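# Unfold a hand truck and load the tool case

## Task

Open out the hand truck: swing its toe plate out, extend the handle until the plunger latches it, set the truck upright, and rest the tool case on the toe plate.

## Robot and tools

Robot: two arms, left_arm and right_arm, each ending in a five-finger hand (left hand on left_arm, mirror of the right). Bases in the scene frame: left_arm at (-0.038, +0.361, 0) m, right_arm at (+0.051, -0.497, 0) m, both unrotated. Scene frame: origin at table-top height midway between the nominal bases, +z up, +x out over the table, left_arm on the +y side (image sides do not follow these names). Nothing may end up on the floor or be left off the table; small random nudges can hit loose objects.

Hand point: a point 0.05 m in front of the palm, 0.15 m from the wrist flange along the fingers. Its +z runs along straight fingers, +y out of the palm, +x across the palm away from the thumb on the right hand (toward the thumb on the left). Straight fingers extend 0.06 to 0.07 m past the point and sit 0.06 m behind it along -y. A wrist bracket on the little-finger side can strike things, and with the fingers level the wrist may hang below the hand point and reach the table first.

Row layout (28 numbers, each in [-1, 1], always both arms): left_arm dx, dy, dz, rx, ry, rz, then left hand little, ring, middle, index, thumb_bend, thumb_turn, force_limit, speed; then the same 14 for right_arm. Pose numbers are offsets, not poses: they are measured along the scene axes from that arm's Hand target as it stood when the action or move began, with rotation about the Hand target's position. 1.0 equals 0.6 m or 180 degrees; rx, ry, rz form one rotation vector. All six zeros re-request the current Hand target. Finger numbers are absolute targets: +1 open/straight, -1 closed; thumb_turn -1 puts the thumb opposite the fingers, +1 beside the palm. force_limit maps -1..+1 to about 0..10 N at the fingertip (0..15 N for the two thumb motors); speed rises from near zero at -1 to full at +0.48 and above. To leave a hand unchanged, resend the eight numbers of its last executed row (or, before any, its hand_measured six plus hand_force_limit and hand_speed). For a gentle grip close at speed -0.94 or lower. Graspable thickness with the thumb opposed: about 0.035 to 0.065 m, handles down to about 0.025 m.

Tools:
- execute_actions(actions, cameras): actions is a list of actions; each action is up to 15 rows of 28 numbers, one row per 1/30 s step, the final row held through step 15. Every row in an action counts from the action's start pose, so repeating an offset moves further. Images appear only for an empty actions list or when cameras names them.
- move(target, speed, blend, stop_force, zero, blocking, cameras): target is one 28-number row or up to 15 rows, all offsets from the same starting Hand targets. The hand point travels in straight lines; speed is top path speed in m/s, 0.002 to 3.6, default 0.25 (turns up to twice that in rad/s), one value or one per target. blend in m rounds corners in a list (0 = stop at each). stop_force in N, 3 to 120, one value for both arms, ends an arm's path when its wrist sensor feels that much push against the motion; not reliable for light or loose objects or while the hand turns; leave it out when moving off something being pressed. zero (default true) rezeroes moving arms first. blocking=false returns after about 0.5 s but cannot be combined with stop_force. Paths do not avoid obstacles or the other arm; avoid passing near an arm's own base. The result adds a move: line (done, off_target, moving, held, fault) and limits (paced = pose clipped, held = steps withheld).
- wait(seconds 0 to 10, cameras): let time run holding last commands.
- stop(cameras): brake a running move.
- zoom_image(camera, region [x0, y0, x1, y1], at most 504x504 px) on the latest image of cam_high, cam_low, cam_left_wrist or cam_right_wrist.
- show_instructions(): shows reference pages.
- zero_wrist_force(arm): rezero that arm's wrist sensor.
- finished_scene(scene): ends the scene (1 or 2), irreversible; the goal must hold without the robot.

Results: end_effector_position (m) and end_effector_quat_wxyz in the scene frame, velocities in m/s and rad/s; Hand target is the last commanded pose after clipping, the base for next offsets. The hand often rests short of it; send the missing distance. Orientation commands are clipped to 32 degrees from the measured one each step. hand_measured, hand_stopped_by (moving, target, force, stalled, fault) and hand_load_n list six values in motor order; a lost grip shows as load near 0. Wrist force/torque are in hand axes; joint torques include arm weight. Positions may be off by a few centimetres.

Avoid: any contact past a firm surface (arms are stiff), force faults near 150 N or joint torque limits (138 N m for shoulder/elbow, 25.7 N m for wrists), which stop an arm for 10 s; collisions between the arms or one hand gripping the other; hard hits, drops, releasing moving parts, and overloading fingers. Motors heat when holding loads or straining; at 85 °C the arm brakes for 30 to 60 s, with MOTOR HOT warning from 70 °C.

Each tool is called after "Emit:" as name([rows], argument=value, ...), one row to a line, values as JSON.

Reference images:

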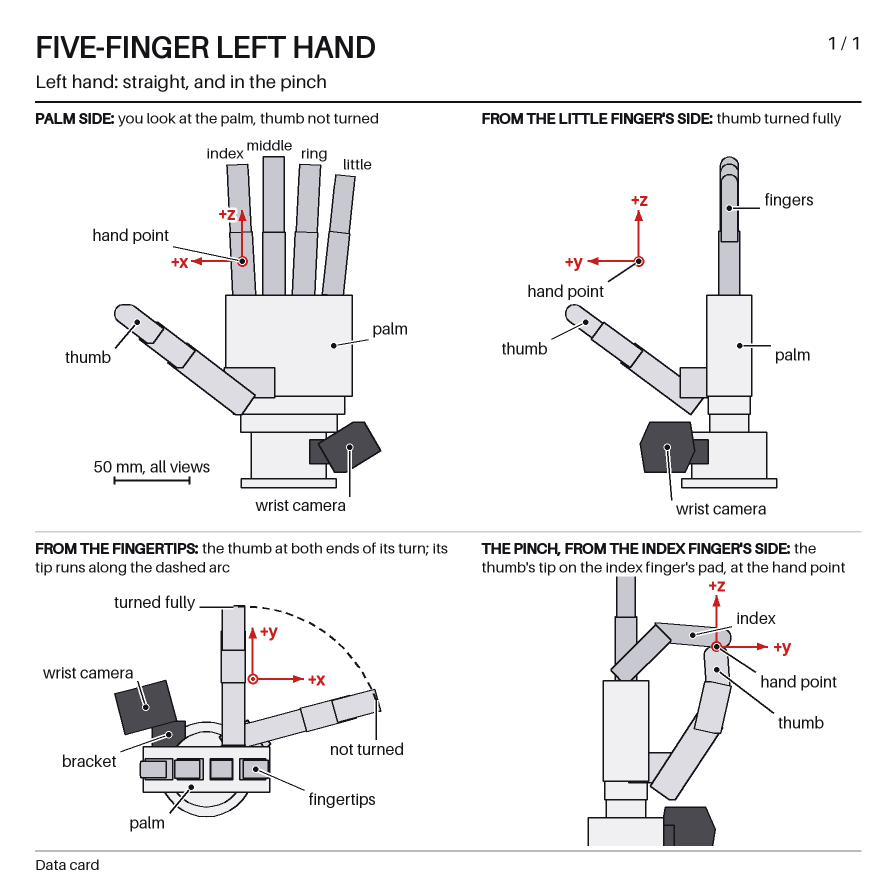

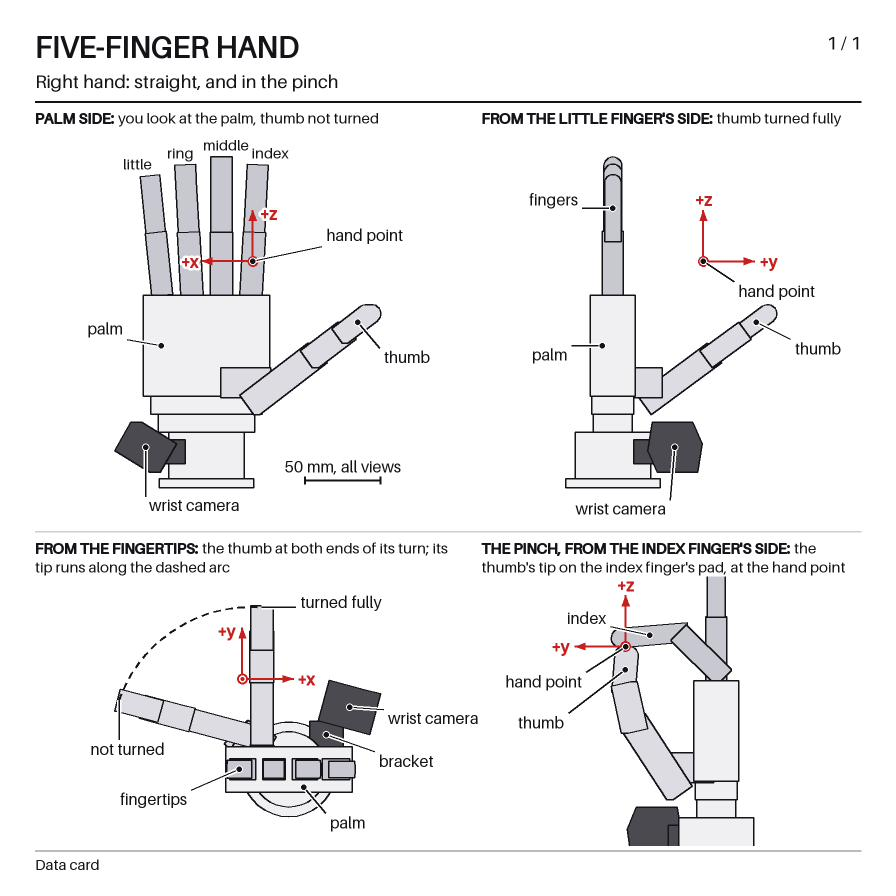

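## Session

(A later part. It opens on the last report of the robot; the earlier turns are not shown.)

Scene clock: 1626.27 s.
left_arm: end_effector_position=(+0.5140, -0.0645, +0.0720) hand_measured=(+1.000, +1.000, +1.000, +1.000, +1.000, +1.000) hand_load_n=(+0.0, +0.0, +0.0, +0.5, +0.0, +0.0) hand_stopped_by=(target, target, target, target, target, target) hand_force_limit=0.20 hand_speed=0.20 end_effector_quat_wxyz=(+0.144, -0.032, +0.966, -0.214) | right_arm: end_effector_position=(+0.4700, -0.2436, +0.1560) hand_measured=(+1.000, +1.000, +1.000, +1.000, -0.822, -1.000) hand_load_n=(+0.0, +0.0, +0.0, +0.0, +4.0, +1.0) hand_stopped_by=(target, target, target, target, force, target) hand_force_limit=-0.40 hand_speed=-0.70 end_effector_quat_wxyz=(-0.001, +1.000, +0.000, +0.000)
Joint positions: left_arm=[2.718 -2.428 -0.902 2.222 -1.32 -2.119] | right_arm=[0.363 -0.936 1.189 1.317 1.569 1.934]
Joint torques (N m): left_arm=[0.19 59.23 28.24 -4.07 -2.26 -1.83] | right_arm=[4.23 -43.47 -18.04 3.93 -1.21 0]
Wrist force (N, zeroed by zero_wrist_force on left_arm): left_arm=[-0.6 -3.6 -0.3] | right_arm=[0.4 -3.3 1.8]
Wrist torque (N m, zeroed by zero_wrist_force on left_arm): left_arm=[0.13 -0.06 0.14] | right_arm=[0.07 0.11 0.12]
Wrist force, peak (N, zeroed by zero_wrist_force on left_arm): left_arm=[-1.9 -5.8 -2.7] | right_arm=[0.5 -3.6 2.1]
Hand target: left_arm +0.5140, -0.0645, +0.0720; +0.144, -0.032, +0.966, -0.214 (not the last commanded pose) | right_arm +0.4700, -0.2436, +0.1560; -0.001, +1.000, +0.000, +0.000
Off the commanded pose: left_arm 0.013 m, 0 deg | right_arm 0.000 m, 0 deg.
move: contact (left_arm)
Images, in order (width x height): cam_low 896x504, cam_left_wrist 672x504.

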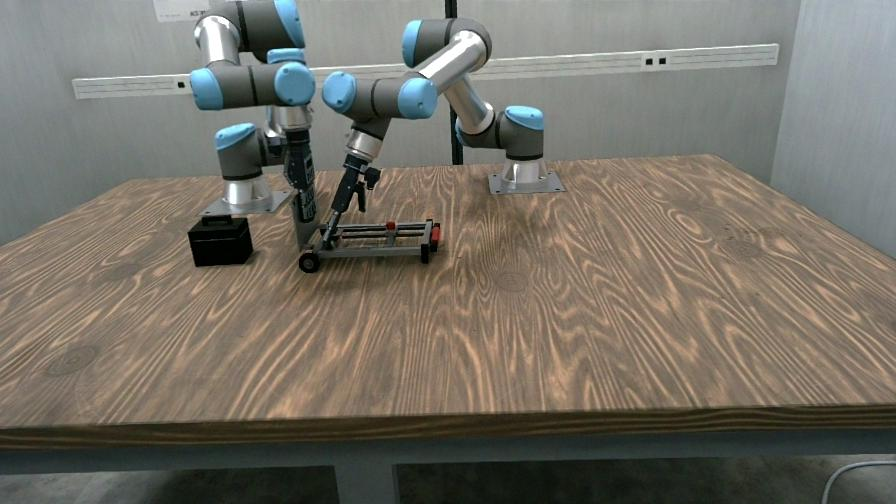

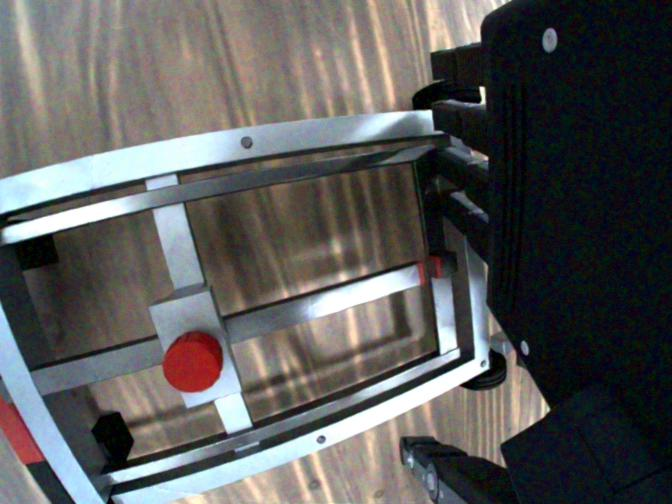

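Emit:
move(target=[0,0.02,0,0,0,0,1,1,1,1,1,1,0.2,0.2,0,0,0,0,0,0,1,1,1,1,-1,-1,-0.4,-0.7], speed=0.01, stop_force=30, cameras=["cam_left_wrist","cam_low"])

Emit:
zoom_image(camera="cam_low", region=[280, 180, 400, 290])

Emit:
zoom_image(camera="cam_left_wrist", region=[400, 180, 520, 380])

Scene clock: 1638.47 s.
left_arm: end_effector_position=(+0.5140, -0.0525, +0.0720) hand_measured=(+1.000, +1.000, +1.000, +1.000, +1.000, +1.000) hand_load_n=(+0.0, +0.0, +0.0, +3.0, +0.0, +0.0) hand_stopped_by=(target, target, target, target, target, target) hand_force_limit=0.20 hand_speed=0.20 end_effector_quat_wxyz=(+0.144, -0.032, +0.966, -0.214) | right_arm: end_effector_position=(+0.4700, -0.2436, +0.1560) hand_measured=(+1.000, +1.000, +1.000, +1.000, -0.822, -1.000) hand_load_n=(+0.0, +0.0, +0.0, +0.0, +4.5, +1.0) hand_stopped_by=(target, target, target, target, force, target) hand_force_limit=-0.40 hand_speed=-0.70 end_effector_quat_wxyz=(-0.001, +1.000, +0.000, +0.000)
Joint positions: left_arm=[2.736 -2.408 -0.94 2.235 -1.312 -2.103] | right_arm=[0.363 -0.936 1.189 1.317 1.569 1.934]
Joint torques (N m): left_arm=[16.34 40.19 -4.94 -1.55 -2.49 3.56] | right_arm=[4.17 -43.14 -18.21 3.88 -1.16 0.21]
Wrist force (N, zeroed by zero_wrist_force on left_arm): left_arm=[-6.3 -25.3 -20.0] | right_arm=[0.7 -3.1 4.6]
Wrist torque (N m, zeroed by zero_wrist_force on left_arm): left_arm=[1.98 -0.24 -0.40] | right_arm=[-0.11 0.09 0.12]
Wrist force, peak (N, zeroed by zero_wrist_force on left_arm): left_arm=[-6.3 -25.5 -20.3] | right_arm=[0.9 -3.3 4.9]
Hand target: left_arm +0.5140, -0.0525, +0.0720; +0.144, -0.032, +0.966, -0.214 | right_arm +0.4700, -0.2436, +0.1560; -0.001, +1.000, +0.000, +0.000
Off the commanded pose: left_arm 0.000 m, 0 deg | right_arm 0.000 m, 0 deg.
move: done
Images, in order (width x height): cam_low 896x504, cam_left_wrist 672x504.

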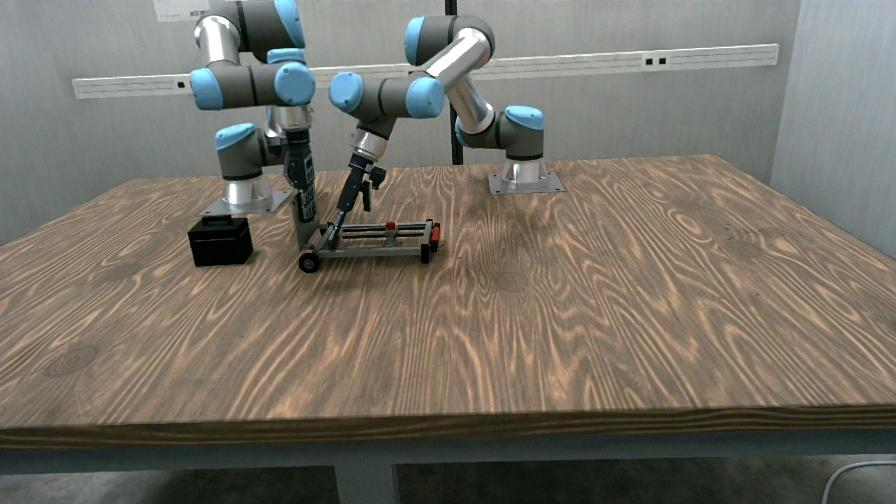

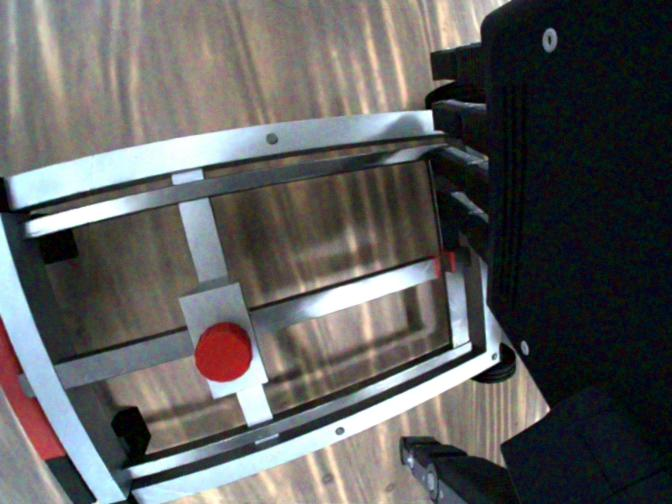

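Scaled by 4.200.

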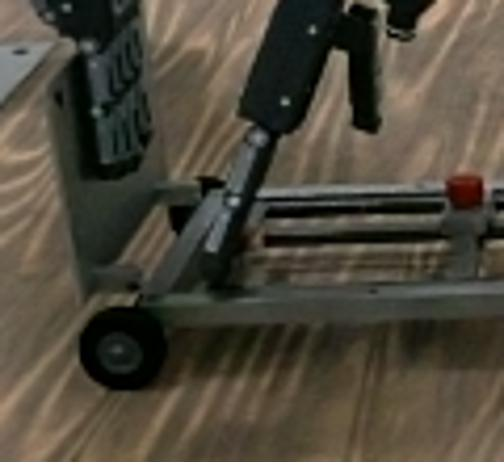

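Scaled by 2.520 from the camera's 672x504 image, which has a finer 960x720 frame.

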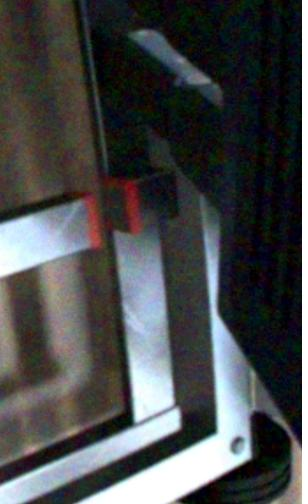

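Emit:
wait(seconds=0.1, cameras=["all"])

Scene clock: 1664.97 s.
left_arm: end_effector_position=(+0.5140, -0.0525, +0.0720) hand_measured=(+1.000, +1.000, +1.000, +1.000, +1.000, +1.000) hand_load_n=(+0.0, -0.5, +0.0, +3.0, +0.0, +0.0) hand_stopped_by=(target, target, target, target, target, target) hand_force_limit=0.20 hand_speed=0.20 end_effector_quat_wxyz=(+0.144, -0.032, +0.966, -0.214) | right_arm: end_effector_position=(+0.4700, -0.2436, +0.1560) hand_measured=(+1.000, +1.000, +1.000, +1.000, -0.822, -1.000) hand_load_n=(+0.0, +0.0, +0.0, +0.5, +4.5, +0.5) hand_stopped_by=(target, target, target, target, force, target) hand_force_limit=-0.40 hand_speed=-0.70 end_effector_quat_wxyz=(-0.001, +1.000, +0.000, +0.000)
Joint positions: left_arm=[2.736 -2.408 -0.94 2.235 -1.312 -2.103] | right_arm=[0.363 -0.936 1.189 1.317 1.569 1.934]
Joint torques (N m): left_arm=[6.75 38.68 -1.55 -1.57 -2.66 2.83] | right_arm=[4.12 -42.92 -18.51 3.9 -0.99 0.34]
Wrist force (N, zeroed by zero_wrist_force on left_arm): left_arm=[-6.2 -24.8 -20.7] | right_arm=[0.9 -3.2 4.7]
Wrist torque (N m, zeroed by zero_wrist_force on left_arm): left_arm=[1.94 -0.23 -0.38] | right_arm=[-0.13 0.06 0.14]
Wrist force, peak (N, zeroed by zero_wrist_force on left_arm): left_arm=[-6.6 -25.4 -20.5] | right_arm=[0.8 -3.3 4.9]
Hand target: left_arm +0.5140, -0.0525, +0.0720; +0.144, -0.032, +0.966, -0.214 | right_arm +0.4700, -0.2436, +0.1560; -0.001, +1.000, +0.000, +0.000
Off the commanded pose: left_arm 0.000 m, 0 deg | right_arm 0.000 m, 0 deg.
wait: 0.10 s; at rest from the start

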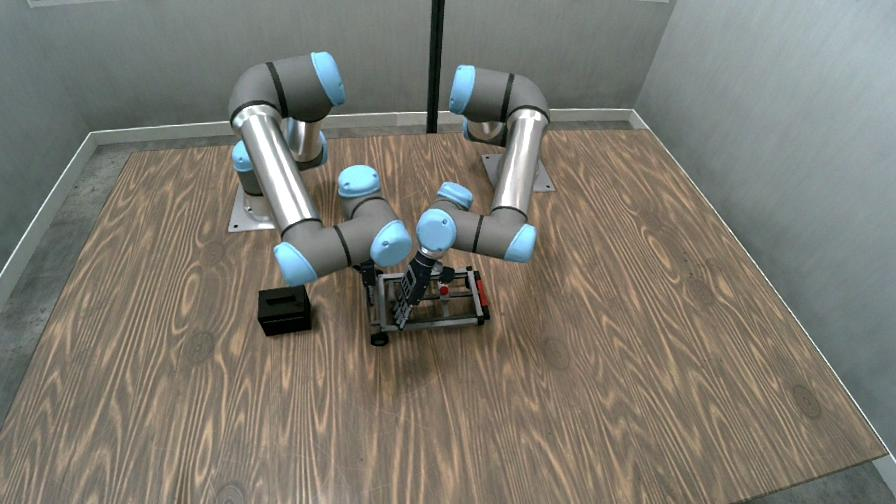

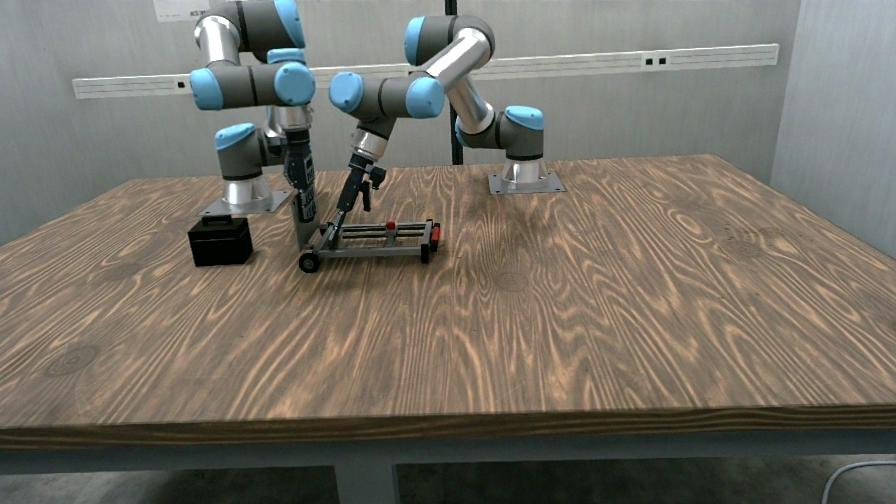

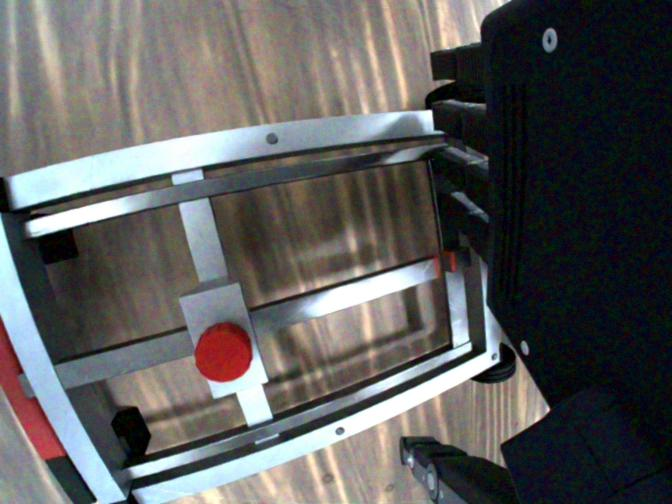

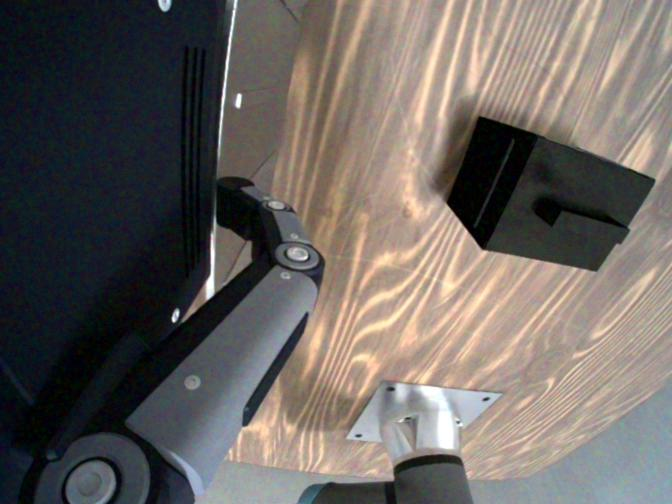

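Emit:
zoom_image(camera="cam_left_wrist", region=[380, 200, 540, 380])

Emit:
zoom_image(camera="cam_left_wrist", region=[0, 160, 280, 504])

Emit:
zoom_image(camera="cam_high", region=[340, 240, 520, 360])

Scaled by 2.800 from the camera's 672x504 image, which has a finer 960x720 frame.

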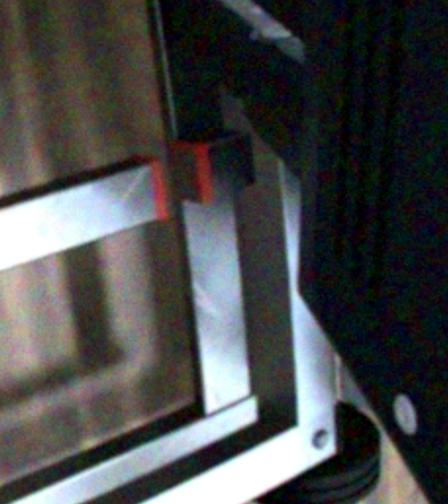

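Scaled by 1.465 from the camera's 672x504 image, which has a finer 960x720 frame.

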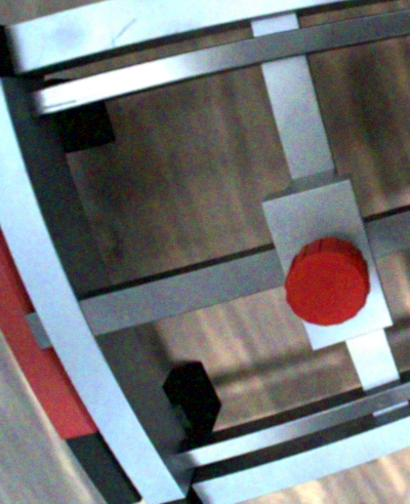

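Scaled by 2.800.

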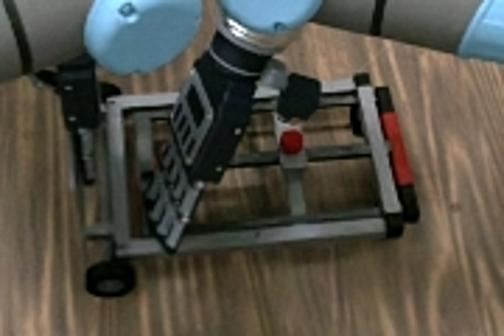

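Emit:
zoom_image(camera="cam_high", region=[440, 260, 500, 330])

Emit:
zoom_image(camera="cam_low", region=[290, 190, 460, 290])

Scaled by 7.200.

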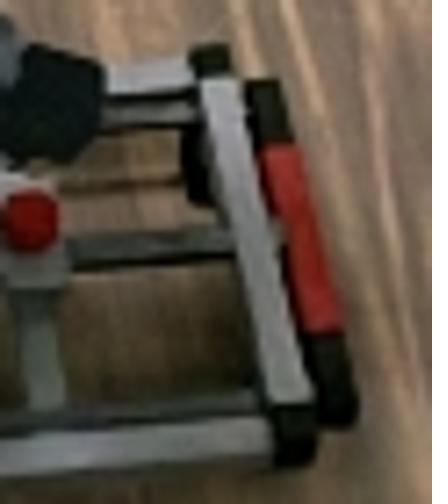

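Scaled by 2.965.

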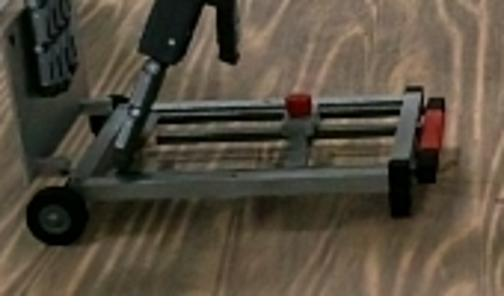

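Emit:
move(target=[0,-0.02,0.005,0,0,0,1,1,1,1,1,1,0.2,0.2,0,0,0,0,0,0,1,1,1,1,-1,-1,-0.4,-0.7], speed=0.05, cameras=["cam_left_wrist"])

Scene clock: 1790.97 s.
left_arm: end_effector_position=(+0.5140, -0.0644, +0.0750) hand_measured=(+1.000, +1.000, +1.000, +1.000, +1.000, +1.000) hand_load_n=(+0.0, +0.0, +0.0, +0.0, +0.5, +0.0) hand_stopped_by=(target, target, target, target, target, target) hand_force_limit=0.20 hand_speed=0.20 end_effector_quat_wxyz=(+0.144, -0.032, +0.966, -0.214) | right_arm: end_effector_position=(+0.4700, -0.2436, +0.1560) hand_measured=(+1.000, +1.000, +1.000, +1.000, -0.822, -1.000) hand_load_n=(+0.0, +0.0, +0.0, +0.5, +4.0, +1.0) hand_stopped_by=(target, target, target, target, force, target) hand_force_limit=-0.40 hand_speed=-0.70 end_effector_quat_wxyz=(-0.001, +1.000, +0.000, +0.000)
Joint positions: left_arm=[2.718 -2.426 -0.898 2.216 -1.32 -2.119] | right_arm=[0.363 -0.936 1.189 1.317 1.569 1.934]
Joint torques (N m): left_arm=[-8.74 40.39 28.77 -3.77 -2.34 -2.39] | right_arm=[3.68 -42.79 -18.4 3.77 -1.08 0.28]
Wrist force (N, zeroed by zero_wrist_force on left_arm): left_arm=[-0.8 0.3 -0.5] | right_arm=[0.6 -4.2 1.1]
Wrist torque (N m, zeroed by zero_wrist_force on left_arm): left_arm=[0.05 0.11 0.13] | right_arm=[0.08 0.08 0.12]
Wrist force, peak (N, zeroed by zero_wrist_force on left_arm): left_arm=[-6.5 -24.8 -20.9] | right_arm=[0.6 -3.3 5.1]
Hand target: left_arm +0.5140, -0.0645, +0.0750; +0.144, -0.032, +0.966, -0.214 | right_arm +0.4700, -0.2436, +0.1560; -0.001, +1.000, +0.000, +0.000
Off the commanded pose: left_arm 0.000 m, 0 deg | right_arm 0.000 m, 0 deg.
move: done
Images, in order (width x height): cam_left_wrist 672x504.

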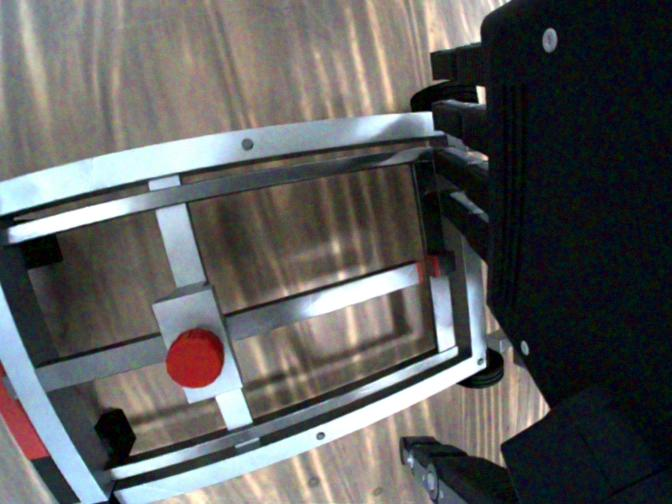

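Emit:
zoom_image(camera="cam_left_wrist", region=[380, 120, 540, 400])

Scaled by 1.800 from the camera's 672x504 image, which has a finer 960x720 frame.

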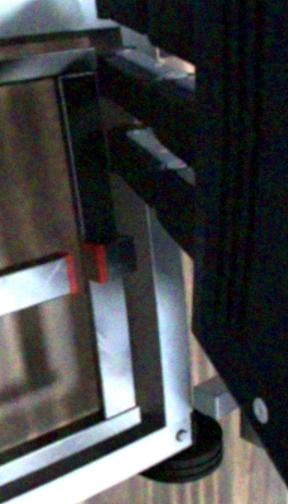

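Emit:
move(target=[0,0,-0.035,0,0,0,1,1,1,1,1,1,0.2,0.2,0,0,0,0,0,0,1,1,1,1,-1,-1,-0.4,-0.7], speed=0.01, stop_force=6, cameras=["cam_left_wrist"])

Scene clock: 1806.50 s.
left_arm: end_effector_position=(+0.5140, -0.0645, +0.0722) hand_measured=(+1.000, +1.000, +1.000, +1.000, +1.000, +1.000) hand_load_n=(+0.0, +0.5, +0.0, +0.5, +0.0, -0.5) hand_stopped_by=(target, target, target, target, target, target) hand_force_limit=0.20 hand_speed=0.20 end_effector_quat_wxyz=(+0.144, -0.032, +0.966, -0.214) | right_arm: end_effector_position=(+0.4700, -0.2436, +0.1560) hand_measured=(+1.000, +1.000, +1.000, +1.000, -0.822, -1.000) hand_load_n=(+0.0, +0.0, +0.0, +0.0, +4.5, +1.0) hand_stopped_by=(target, target, target, target, force, target) hand_force_limit=-0.40 hand_speed=-0.70 end_effector_quat_wxyz=(-0.001, +1.000, +0.000, +0.000)
Joint positions: left_arm=[2.718 -2.428 -0.902 2.222 -1.32 -2.119] | right_arm=[0.363 -0.936 1.189 1.317 1.569 1.934]
Joint torques (N m): left_arm=[1.83 58.14 28.01 -3.63 -2.27 -1.88] | right_arm=[4.04 -42.43 -18.47 3.81 -1 0.41]
Wrist force (N, zeroed by zero_wrist_force on left_arm): left_arm=[-1.4 -5.1 -1.6] | right_arm=[0.7 -4.3 1.8]
Wrist torque (N m, zeroed by zero_wrist_force on left_arm): left_arm=[0.16 0.11 0.11] | right_arm=[0.03 0.07 0.12]
Wrist force, peak (N, zeroed by zero_wrist_force on left_arm): left_arm=[-2.3 -6.8 -4.4] | right_arm=[0.7 -4.4 1.8]
Hand target: left_arm +0.5140, -0.0645, +0.0722; +0.144, -0.032, +0.966, -0.214 (not the last commanded pose) | right_arm +0.4700, -0.2436, +0.1560; -0.001, +1.000, +0.000, +0.000
Off the commanded pose: left_arm 0.018 m, 0 deg | right_arm 0.000 m, 0 deg.
move: contact (left_arm)
Images, in order (width x height): cam_left_wrist 672x504.

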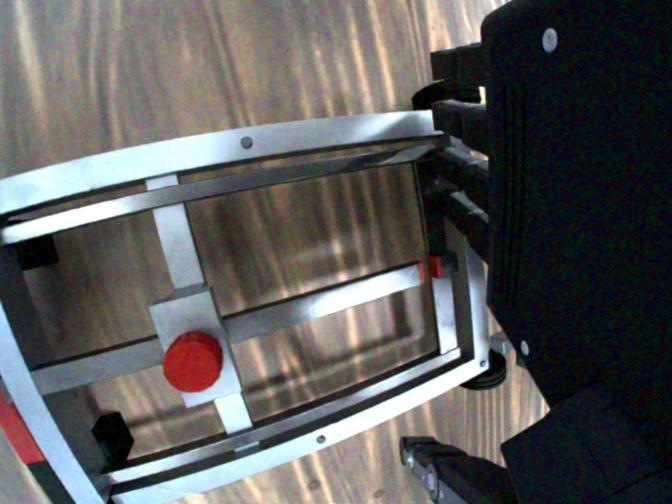

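Emit:
move([
  [0,-0.005,0.005,0,0,0,1,1,1,1,1,1,0.2,0.2,0,0,0,0,0,0,1,1,1,1,-1,-1,-0.4,-0.7],
  [0,-0.005,-0.03,0,0,0,1,1,1,1,1,1,0.2,0.2,0,0,0,0,0,0,1,1,1,1,-1,-1,-0.4,-0.7],
], speed=[0.03,0.01], stop_force=6)

Scene clock: 1818.23 s.
left_arm: end_effector_position=(+0.5140, -0.0675, +0.0689) hand_measured=(+1.000, +1.000, +1.000, +1.000, +1.000, +1.000) hand_load_n=(+0.0, +0.0, +0.5, -1.5, +0.0, +0.0) hand_stopped_by=(target, target, target, target, target, target) hand_force_limit=0.20 hand_speed=0.20 end_effector_quat_wxyz=(+0.144, -0.032, +0.966, -0.214) | right_arm: end_effector_position=(+0.4700, -0.2436, +0.1560) hand_measured=(+1.000, +1.000, +1.000, +1.000, -0.822, -1.000) hand_load_n=(+0.0, +0.0, +0.0, +0.0, +4.0, +1.0) hand_stopped_by=(target, target, target, target, force, target) hand_force_limit=-0.40 hand_speed=-0.70 end_effector_quat_wxyz=(-0.001, +1.000, +0.000, +0.000)
Joint positions: left_arm=[2.714 -2.435 -0.897 2.225 -1.322 -2.123] | right_arm=[0.363 -0.936 1.189 1.317 1.569 1.934]
Joint torques (N m): left_arm=[-3.4 56.81 27.52 -3.81 -2.11 -2.27] | right_arm=[3.8 -41.9 -18.95 3.81 -0.96 0.48]
Wrist force (N, zeroed by zero_wrist_force on left_arm): left_arm=[-2.3 -4.2 -4.3] | right_arm=[0.9 -4.0 2.1]
Wrist torque (N m, zeroed by zero_wrist_force on left_arm): left_arm=[0.30 0.01 0.21] | right_arm=[0.01 0.05 0.14]
Wrist force, peak (N, zeroed by zero_wrist_force on left_arm): left_arm=[-2.9 -6.4 -8.6] | right_arm=[0.4 -4.7 1.1]
Hand target: left_arm +0.5140, -0.0675, +0.0689; +0.144, -0.032, +0.966, -0.214 (not the last commanded pose) | right_arm +0.4700, -0.2436, +0.1560; -0.001, +1.000, +0.000, +0.000
Off the commanded pose: left_arm 0.015 m, 0 deg | right_arm 0.000 m, 0 deg.
move: contact (left_arm); path passed 1 of 2 targets

Emit:
move([
  [0,-0.004,0.005,0,0,0,1,1,1,1,1,1,0.2,0.2,0,0,0,0,0,0,1,1,1,1,-1,-1,-0.4,-0.7],
  [0,-0.004,-0.03,0,0,0,1,1,1,1,1,1,0.2,0.2,0,0,0,0,0,0,1,1,1,1,-1,-1,-0.4,-0.7],
], speed=[0.03,0.01], stop_force=6)

Scene clock: 1824.30 s.
left_arm: end_effector_position=(+0.5141, -0.0678, +0.0696) hand_measured=(+1.000, +1.000, +1.000, +1.000, +1.000, +1.000) hand_load_n=(+0.0, +0.0, +0.5, -2.0, +0.0, +0.0) hand_stopped_by=(target, target, target, target, target, target) hand_force_limit=0.20 hand_speed=0.20 end_effector_quat_wxyz=(+0.144, -0.032, +0.966, -0.214) | right_arm: end_effector_position=(+0.4700, -0.2436, +0.1560) hand_measured=(+1.000, +1.000, +1.000, +1.000, -0.822, -1.000) hand_load_n=(+0.0, +0.0, +0.0, +0.0, +4.0, +1.0) hand_stopped_by=(target, target, target, target, force, target) hand_force_limit=-0.40 hand_speed=-0.70 end_effector_quat_wxyz=(-0.001, +1.000, +0.000, +0.000)
Joint positions: left_arm=[2.713 -2.435 -0.895 2.223 -1.322 -2.124] | right_arm=[0.363 -0.936 1.189 1.317 1.569 1.934]
Joint torques (N m): left_arm=[8.45 58.45 6.16 0.22 2.77 2.72] | right_arm=[4.24 -41.99 -19.17 3.79 -1.03 0.67]
Wrist force (N, zeroed by zero_wrist_force on left_arm): left_arm=[-2.0 0.0 -2.4] | right_arm=[0.6 -2.2 1.5]
Wrist torque (N m, zeroed by zero_wrist_force on left_arm): left_arm=[0.18 0.04 0.04] | right_arm=[0.05 0.06 0.12]
Wrist force, peak (N, zeroed by zero_wrist_force on left_arm): left_arm=[-2.1 -3.8 -4.5] | right_arm=[0.6 -4.2 2.1]
Hand target: left_arm +0.5141, -0.0678, +0.0696; +0.144, -0.032, +0.966, -0.214 (not the last commanded pose) | right_arm +0.4700, -0.2436, +0.1560; -0.001, +1.000, +0.000, +0.000
Off the commanded pose: left_arm 0.019 m, 0 deg | right_arm 0.000 m, 0 deg.
move: contact (left_arm); path passed 0 of 2 targets

Emit:
move(target=[0,0.02,-0.0015,0,0,0,1,1,1,1,1,1,0.2,0.2,0,0,0,0,0,0,1,1,1,1,-1,-1,-0.4,-0.7], speed=0.01, stop_force=18, cameras=["cam_left_wrist"])

Scene clock: 1831.60 s.
left_arm: end_effector_position=(+0.5141, -0.0652, +0.0694) hand_measured=(+1.000, +1.000, +1.000, +1.000, +1.000, +1.000) hand_load_n=(+0.0, -0.5, +0.5, +0.5, +0.0, +0.0) hand_stopped_by=(target, target, target, target, target, target) hand_force_limit=0.20 hand_speed=0.20 end_effector_quat_wxyz=(+0.144, -0.032, +0.966, -0.214) | right_arm: end_effector_position=(+0.4700, -0.2436, +0.1560) hand_measured=(+1.000, +1.000, +1.000, +1.000, -0.822, -1.000) hand_load_n=(+0.0, +0.0, +0.0, +0.5, +4.0, +0.5) hand_stopped_by=(target, target, target, target, force, target) hand_force_limit=-0.40 hand_speed=-0.70 end_effector_quat_wxyz=(-0.001, +1.000, +0.000, +0.000)
Joint positions: left_arm=[2.717 -2.431 -0.904 2.227 -1.32 -2.12] | right_arm=[0.363 -0.936 1.189 1.317 1.569 1.934]
Joint torques (N m): left_arm=[-4.38 36.65 26.81 -3.83 -4.11 -2.32] | right_arm=[4 -41.85 -18.76 3.81 4.45 0.64]
Wrist force (N, zeroed by zero_wrist_force on left_arm): left_arm=[0.8 -9.4 -4.3] | right_arm=[2.4 -7.8 4.0]
Wrist torque (N m, zeroed by zero_wrist_force on left_arm): left_arm=[0.47 0.09 0.24] | right_arm=[-0.02 0.14 0.22]
Wrist force, peak (N, zeroed by zero_wrist_force on left_arm): left_arm=[0.2 -18.2 0.3] | right_arm=[2.3 -9.1 3.8]
Hand target: left_arm +0.5141, -0.0652, +0.0694; +0.144, -0.032, +0.966, -0.214 (not the last commanded pose) | right_arm +0.4700, -0.2436, +0.1560; -0.001, +1.000, +0.000, +0.000
Off the commanded pose: left_arm 0.009 m, 0 deg | right_arm 0.000 m, 0 deg.
move: contact (left_arm)
Images, in order (width x height): cam_left_wrist 672x504.

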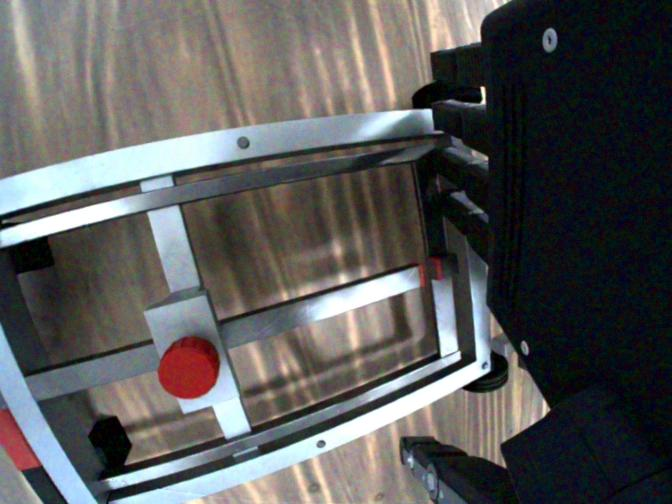

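Emit:
move(target=[0,0.02,-0.001,0,0,0,1,1,1,1,1,1,0.2,0.2,0,0,0,0,0,0,1,1,1,1,-1,-1,-0.4,-0.7], speed=0.01, stop_force=32, zero=false, cameras=["cam_left_wrist"])

Scene clock: 1839.07 s.
left_arm: end_effector_position=(+0.5141, -0.0613, +0.0692) hand_measured=(+1.000, +1.000, +1.000, +1.000, +1.000, +1.000) hand_load_n=(+0.0, +0.0, +1.0, +2.5, +0.0, +0.0) hand_stopped_by=(target, target, target, target, target, target) hand_force_limit=0.20 hand_speed=0.20 end_effector_quat_wxyz=(+0.144, -0.032, +0.966, -0.214) | right_arm: end_effector_position=(+0.4700, -0.2436, +0.1560) hand_measured=(+1.000, +1.000, +1.000, +1.000, -0.822, -1.000) hand_load_n=(+0.5, +1.0, +1.5, +0.5, +5.5, +0.5) hand_stopped_by=(target, target, target, target, force, target) hand_force_limit=-0.40 hand_speed=-0.70 end_effector_quat_wxyz=(-0.001, +1.000, +0.000, +0.000)
Joint positions: left_arm=[2.723 -2.424 -0.917 2.232 -1.317 -2.115] | right_arm=[0.363 -0.936 1.189 1.317 1.569 1.934]
Joint torques (N m): left_arm=[7.52 33.15 24.27 -4.6 -9.24 -1.84] | right_arm=[-9.14 -51.63 -18.1 9.3 7.45 0.62]
Wrist force (N, zeroed by zero_wrist_force on left_arm): left_arm=[6.0 -27.8 -2.8] | right_arm=[7.1 -24.4 14.5]
Wrist torque (N m, zeroed by zero_wrist_force on left_arm): left_arm=[1.05 0.29 0.56] | right_arm=[0.41 -0.05 -0.56]
Wrist force, peak (N, zeroed by zero_wrist_force on left_arm): left_arm=[6.1 -33.3 0.6] | right_arm=[6.9 -25.9 14.2]
Hand target: left_arm +0.5141, -0.0613, +0.0692; +0.144, -0.032, +0.966, -0.214 (not the last commanded pose) | right_arm +0.4700, -0.2436, +0.1560; -0.001, +1.000, +0.000, +0.000
Off the commanded pose: left_arm 0.008 m, 0 deg | right_arm 0.000 m, 0 deg.
move: contact (left_arm)
Images, in order (width x height): cam_left_wrist 672x504.

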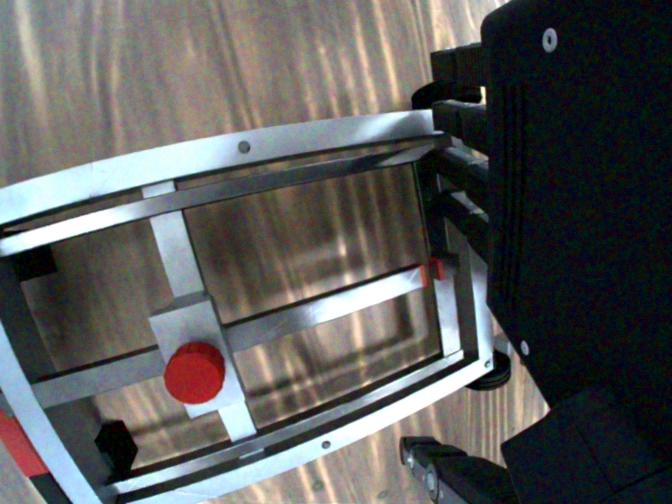

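Emit:
zoom_image(camera="cam_left_wrist", region=[120, 260, 300, 450])

Emit:
zoom_image(camera="cam_left_wrist", region=[400, 220, 500, 380])

Scaled by 2.653 from the camera's 672x504 image, which has a finer 960x720 frame.

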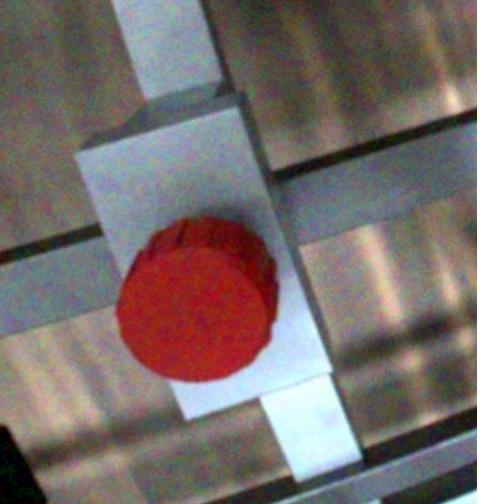

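Scaled by 3.150 from the camera's 672x504 image, which has a finer 960x720 frame.

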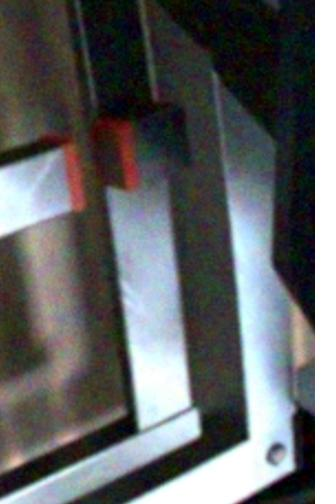

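Emit:
move([
  [0,-0.012,0,0,0,0,1,1,1,1,1,1,0.2,0.2,0,0,0,0,0,0,1,1,1,1,-1,-1,-0.4,-0.7],
  [0,-0.01,0.2,0,0,0,1,1,1,1,1,1,0.2,0.2,0,0,0,0,0,0,1,1,1,1,-1,-1,-0.4,-0.7],
], speed=[0.02,0.15], cameras=["cam_left_wrist","cam_high","cam_low"])

Scene clock: 1897.60 s.
left_arm: end_effector_position=(+0.5141, -0.0672, +0.1892) hand_measured=(+1.000, +1.000, +1.000, +1.000, +1.000, +1.000) hand_load_n=(+0.0, +0.0, +0.0, +0.0, +0.0, +0.0) hand_stopped_by=(target, target, target, target, target, target) hand_force_limit=0.20 hand_speed=0.20 end_effector_quat_wxyz=(+0.144, -0.032, +0.966, -0.214) | right_arm: end_effector_position=(+0.4700, -0.2436, +0.1560) hand_measured=(+1.000, +1.000, +1.000, +1.000, -0.822, -1.000) hand_load_n=(+0.0, +0.0, +0.0, +0.0, +2.5, +0.5) hand_stopped_by=(target, target, target, target, force, target) hand_force_limit=-0.40 hand_speed=-0.70 end_effector_quat_wxyz=(-0.001, +1.000, +0.000, +0.000)
Joint positions: left_arm=[2.714 -2.416 -0.624 1.933 -1.321 -2.123] | right_arm=[0.363 -0.936 1.189 1.317 1.569 1.934]
Joint torques (N m): left_arm=[-0.71 38.91 31 -2.8 -2.33 2.7] | right_arm=[4.9 -36.68 -19.14 0.72 -2.21 0.73]
Wrist force (N, zeroed by zero_wrist_force on left_arm): left_arm=[-0.1 -0.7 -0.4] | right_arm=[-0.5 0.4 -1.8]
Wrist torque (N m, zeroed by zero_wrist_force on left_arm): left_arm=[-0.11 0.01 0.03] | right_arm=[0.26 0.11 -0.01]
Wrist force, peak (N, zeroed by zero_wrist_force on left_arm): left_arm=[5.6 -28.3 -2.7] | right_arm=[7.3 -25.1 14.7]
Hand target: left_arm +0.5141, -0.0673, +0.1892; +0.144, -0.032, +0.966, -0.214 | right_arm +0.4700, -0.2436, +0.1560; -0.001, +1.000, +0.000, +0.000
Off the commanded pose: left_arm 0.000 m, 0 deg | right_arm 0.000 m, 0 deg.
move: done
Images, in order (width x height): cam_high 896x504, cam_low 896x504, cam_left_wrist 672x504.

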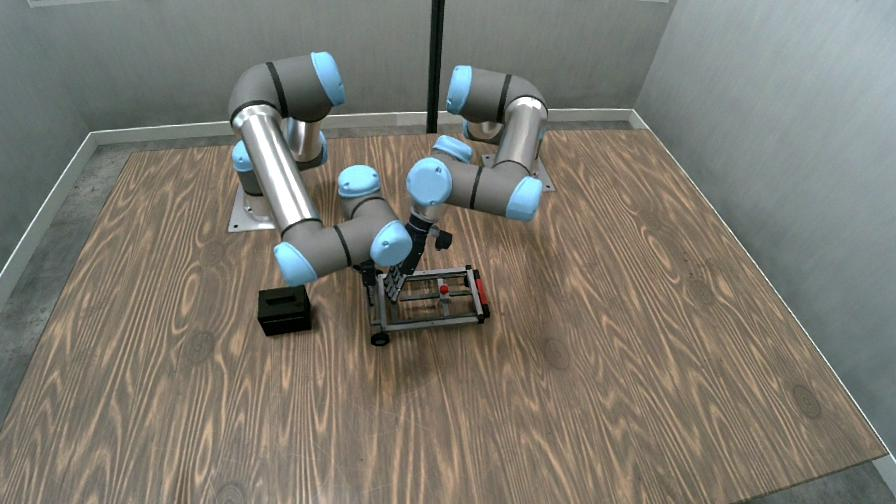

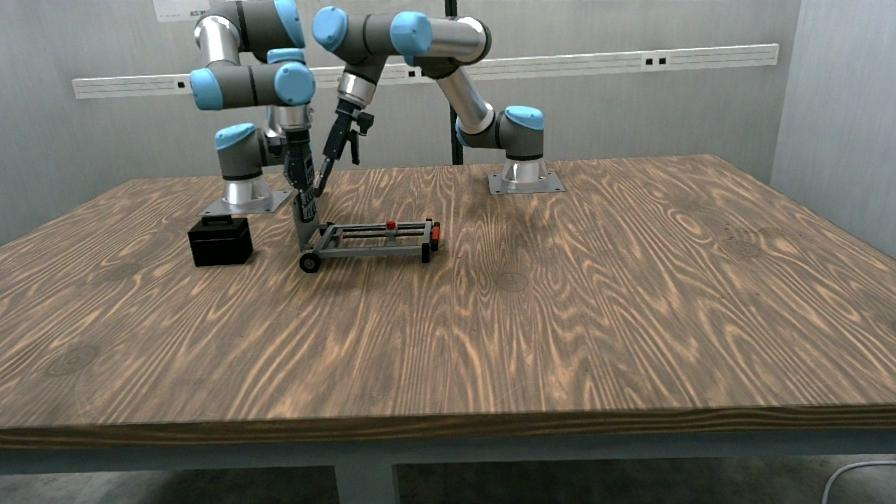

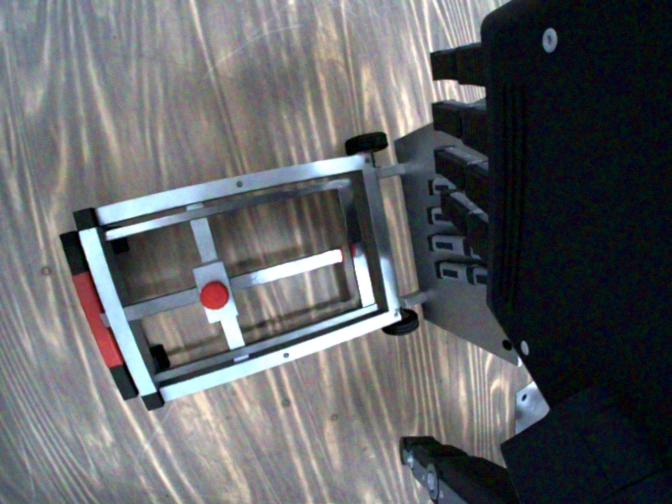

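Emit:
zoom_image(camera="cam_left_wrist", region=[50, 190, 250, 420])

Emit:
zoom_image(camera="cam_left_wrist", region=[230, 120, 430, 350])

Scaled by 2.191 from the camera's 672x504 image, which has a finer 960x720 frame.

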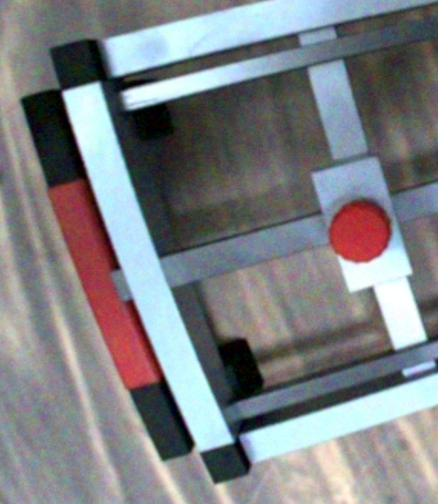

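Scaled by 2.191 from the camera's 672x504 image, which has a finer 960x720 frame.

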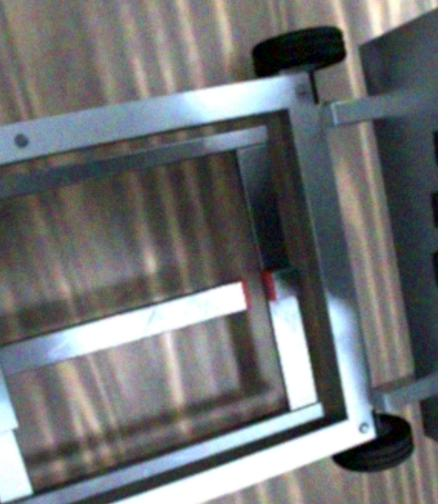

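Emit:
move(target=[-0.03,0.2,-0.06,0,0,0,1,1,1,1,1,1,0.2,0.2,0,0,0,0,0,0,1,1,1,1,-1,-1,-0.4,-0.7], speed=0.15, cameras=["cam_left_wrist"])

Emit:
zoom_image(camera="cam_left_wrist", region=[100, 100, 400, 450])

Scene clock: 1918.47 s.
left_arm: end_effector_position=(+0.4961, +0.0526, +0.1533) hand_measured=(+1.000, +1.000, +1.000, +1.000, +1.000, +1.000) hand_load_n=(+0.0, +0.0, +0.0, +0.0, +0.0, +0.0) hand_stopped_by=(target, target, target, target, target, target) hand_force_limit=0.20 hand_speed=0.20 end_effector_quat_wxyz=(+0.144, -0.032, +0.966, -0.214) | right_arm: end_effector_position=(+0.4700, -0.2436, +0.1560) hand_measured=(+1.000, +1.000, +1.000, +1.000, -0.822, -1.000) hand_load_n=(+0.0, +0.0, +0.0, +0.0, +2.5, +0.5) hand_stopped_by=(target, target, target, target, force, target) hand_force_limit=-0.40 hand_speed=-0.70 end_effector_quat_wxyz=(-0.001, +1.000, +0.000, +0.000)
Joint positions: left_arm=[2.9 -2.178 -1.137 2.158 -1.242 -1.947] | right_arm=[0.363 -0.936 1.189 1.317 1.569 1.934]
Joint torques (N m): left_arm=[10.11 50.79 7.16 0.05 2.77 2.54] | right_arm=[5.65 -36.46 -19.45 0.78 -2.17 0.79]
Wrist force (N, zeroed by zero_wrist_force on left_arm): left_arm=[-0.3 -0.3 0.1] | right_arm=[-0.4 0.5 -1.8]
Wrist torque (N m, zeroed by zero_wrist_force on left_arm): left_arm=[-0.08 0.07 0.03] | right_arm=[0.28 0.08 0.00]
Wrist force, peak (N, zeroed by zero_wrist_force on left_arm): left_arm=[-0.3 -1.6 -0.1] | right_arm=[-0.8 0.4 -2.1]
Hand target: left_arm +0.4961, +0.0527, +0.1532; +0.144, -0.032, +0.966, -0.214 | right_arm +0.4700, -0.2436, +0.1560; -0.001, +1.000, +0.000, +0.000
Off the commanded pose: left_arm 0.000 m, 0 deg | right_arm 0.000 m, 0 deg.
move: done
Images, in order (width x height): cam_left_wrist 672x504.

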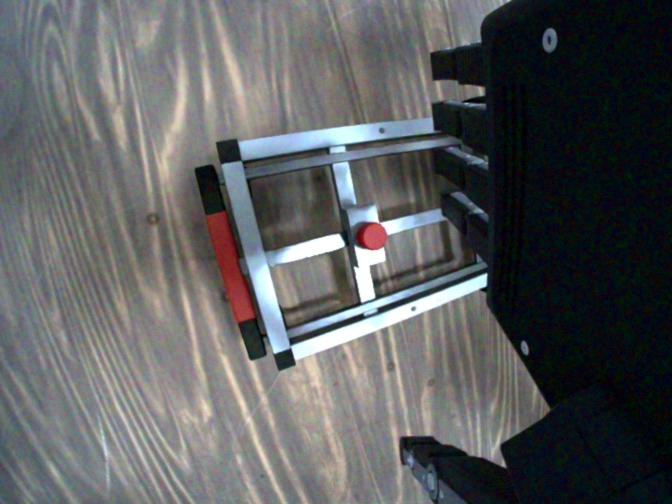

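Scaled by 1.440 from the camera's 672x504 image, which has a finer 960x720 frame.

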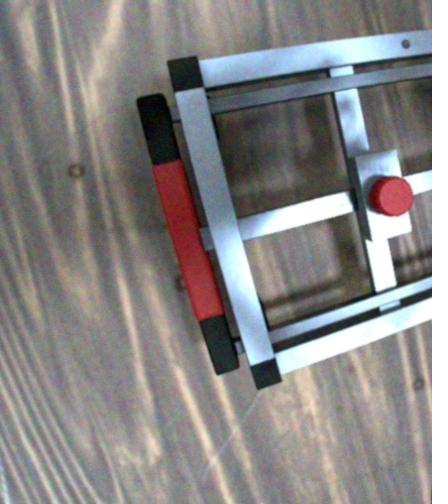

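Emit:
zoom_image(camera="cam_left_wrist", region=[190, 160, 280, 260])

Emit:
zoom_image(camera="cam_left_wrist", region=[230, 280, 320, 380])

Scaled by 5.040 from the camera's 672x504 image, which has a finer 960x720 frame.

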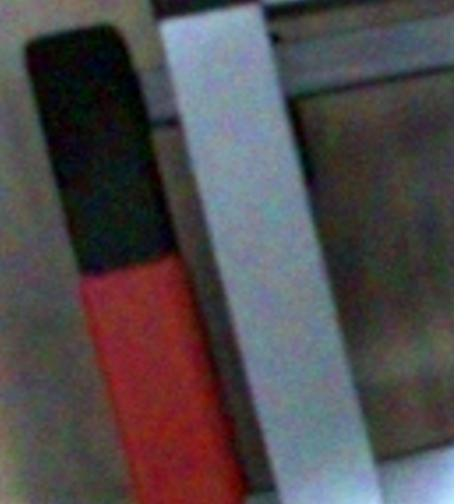

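Scaled by 5.040 from the camera's 672x504 image, which has a finer 960x720 frame.

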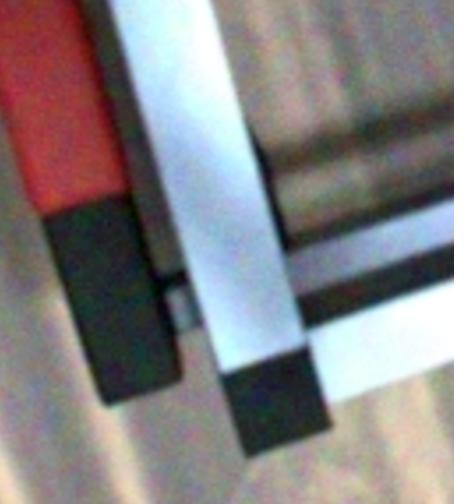

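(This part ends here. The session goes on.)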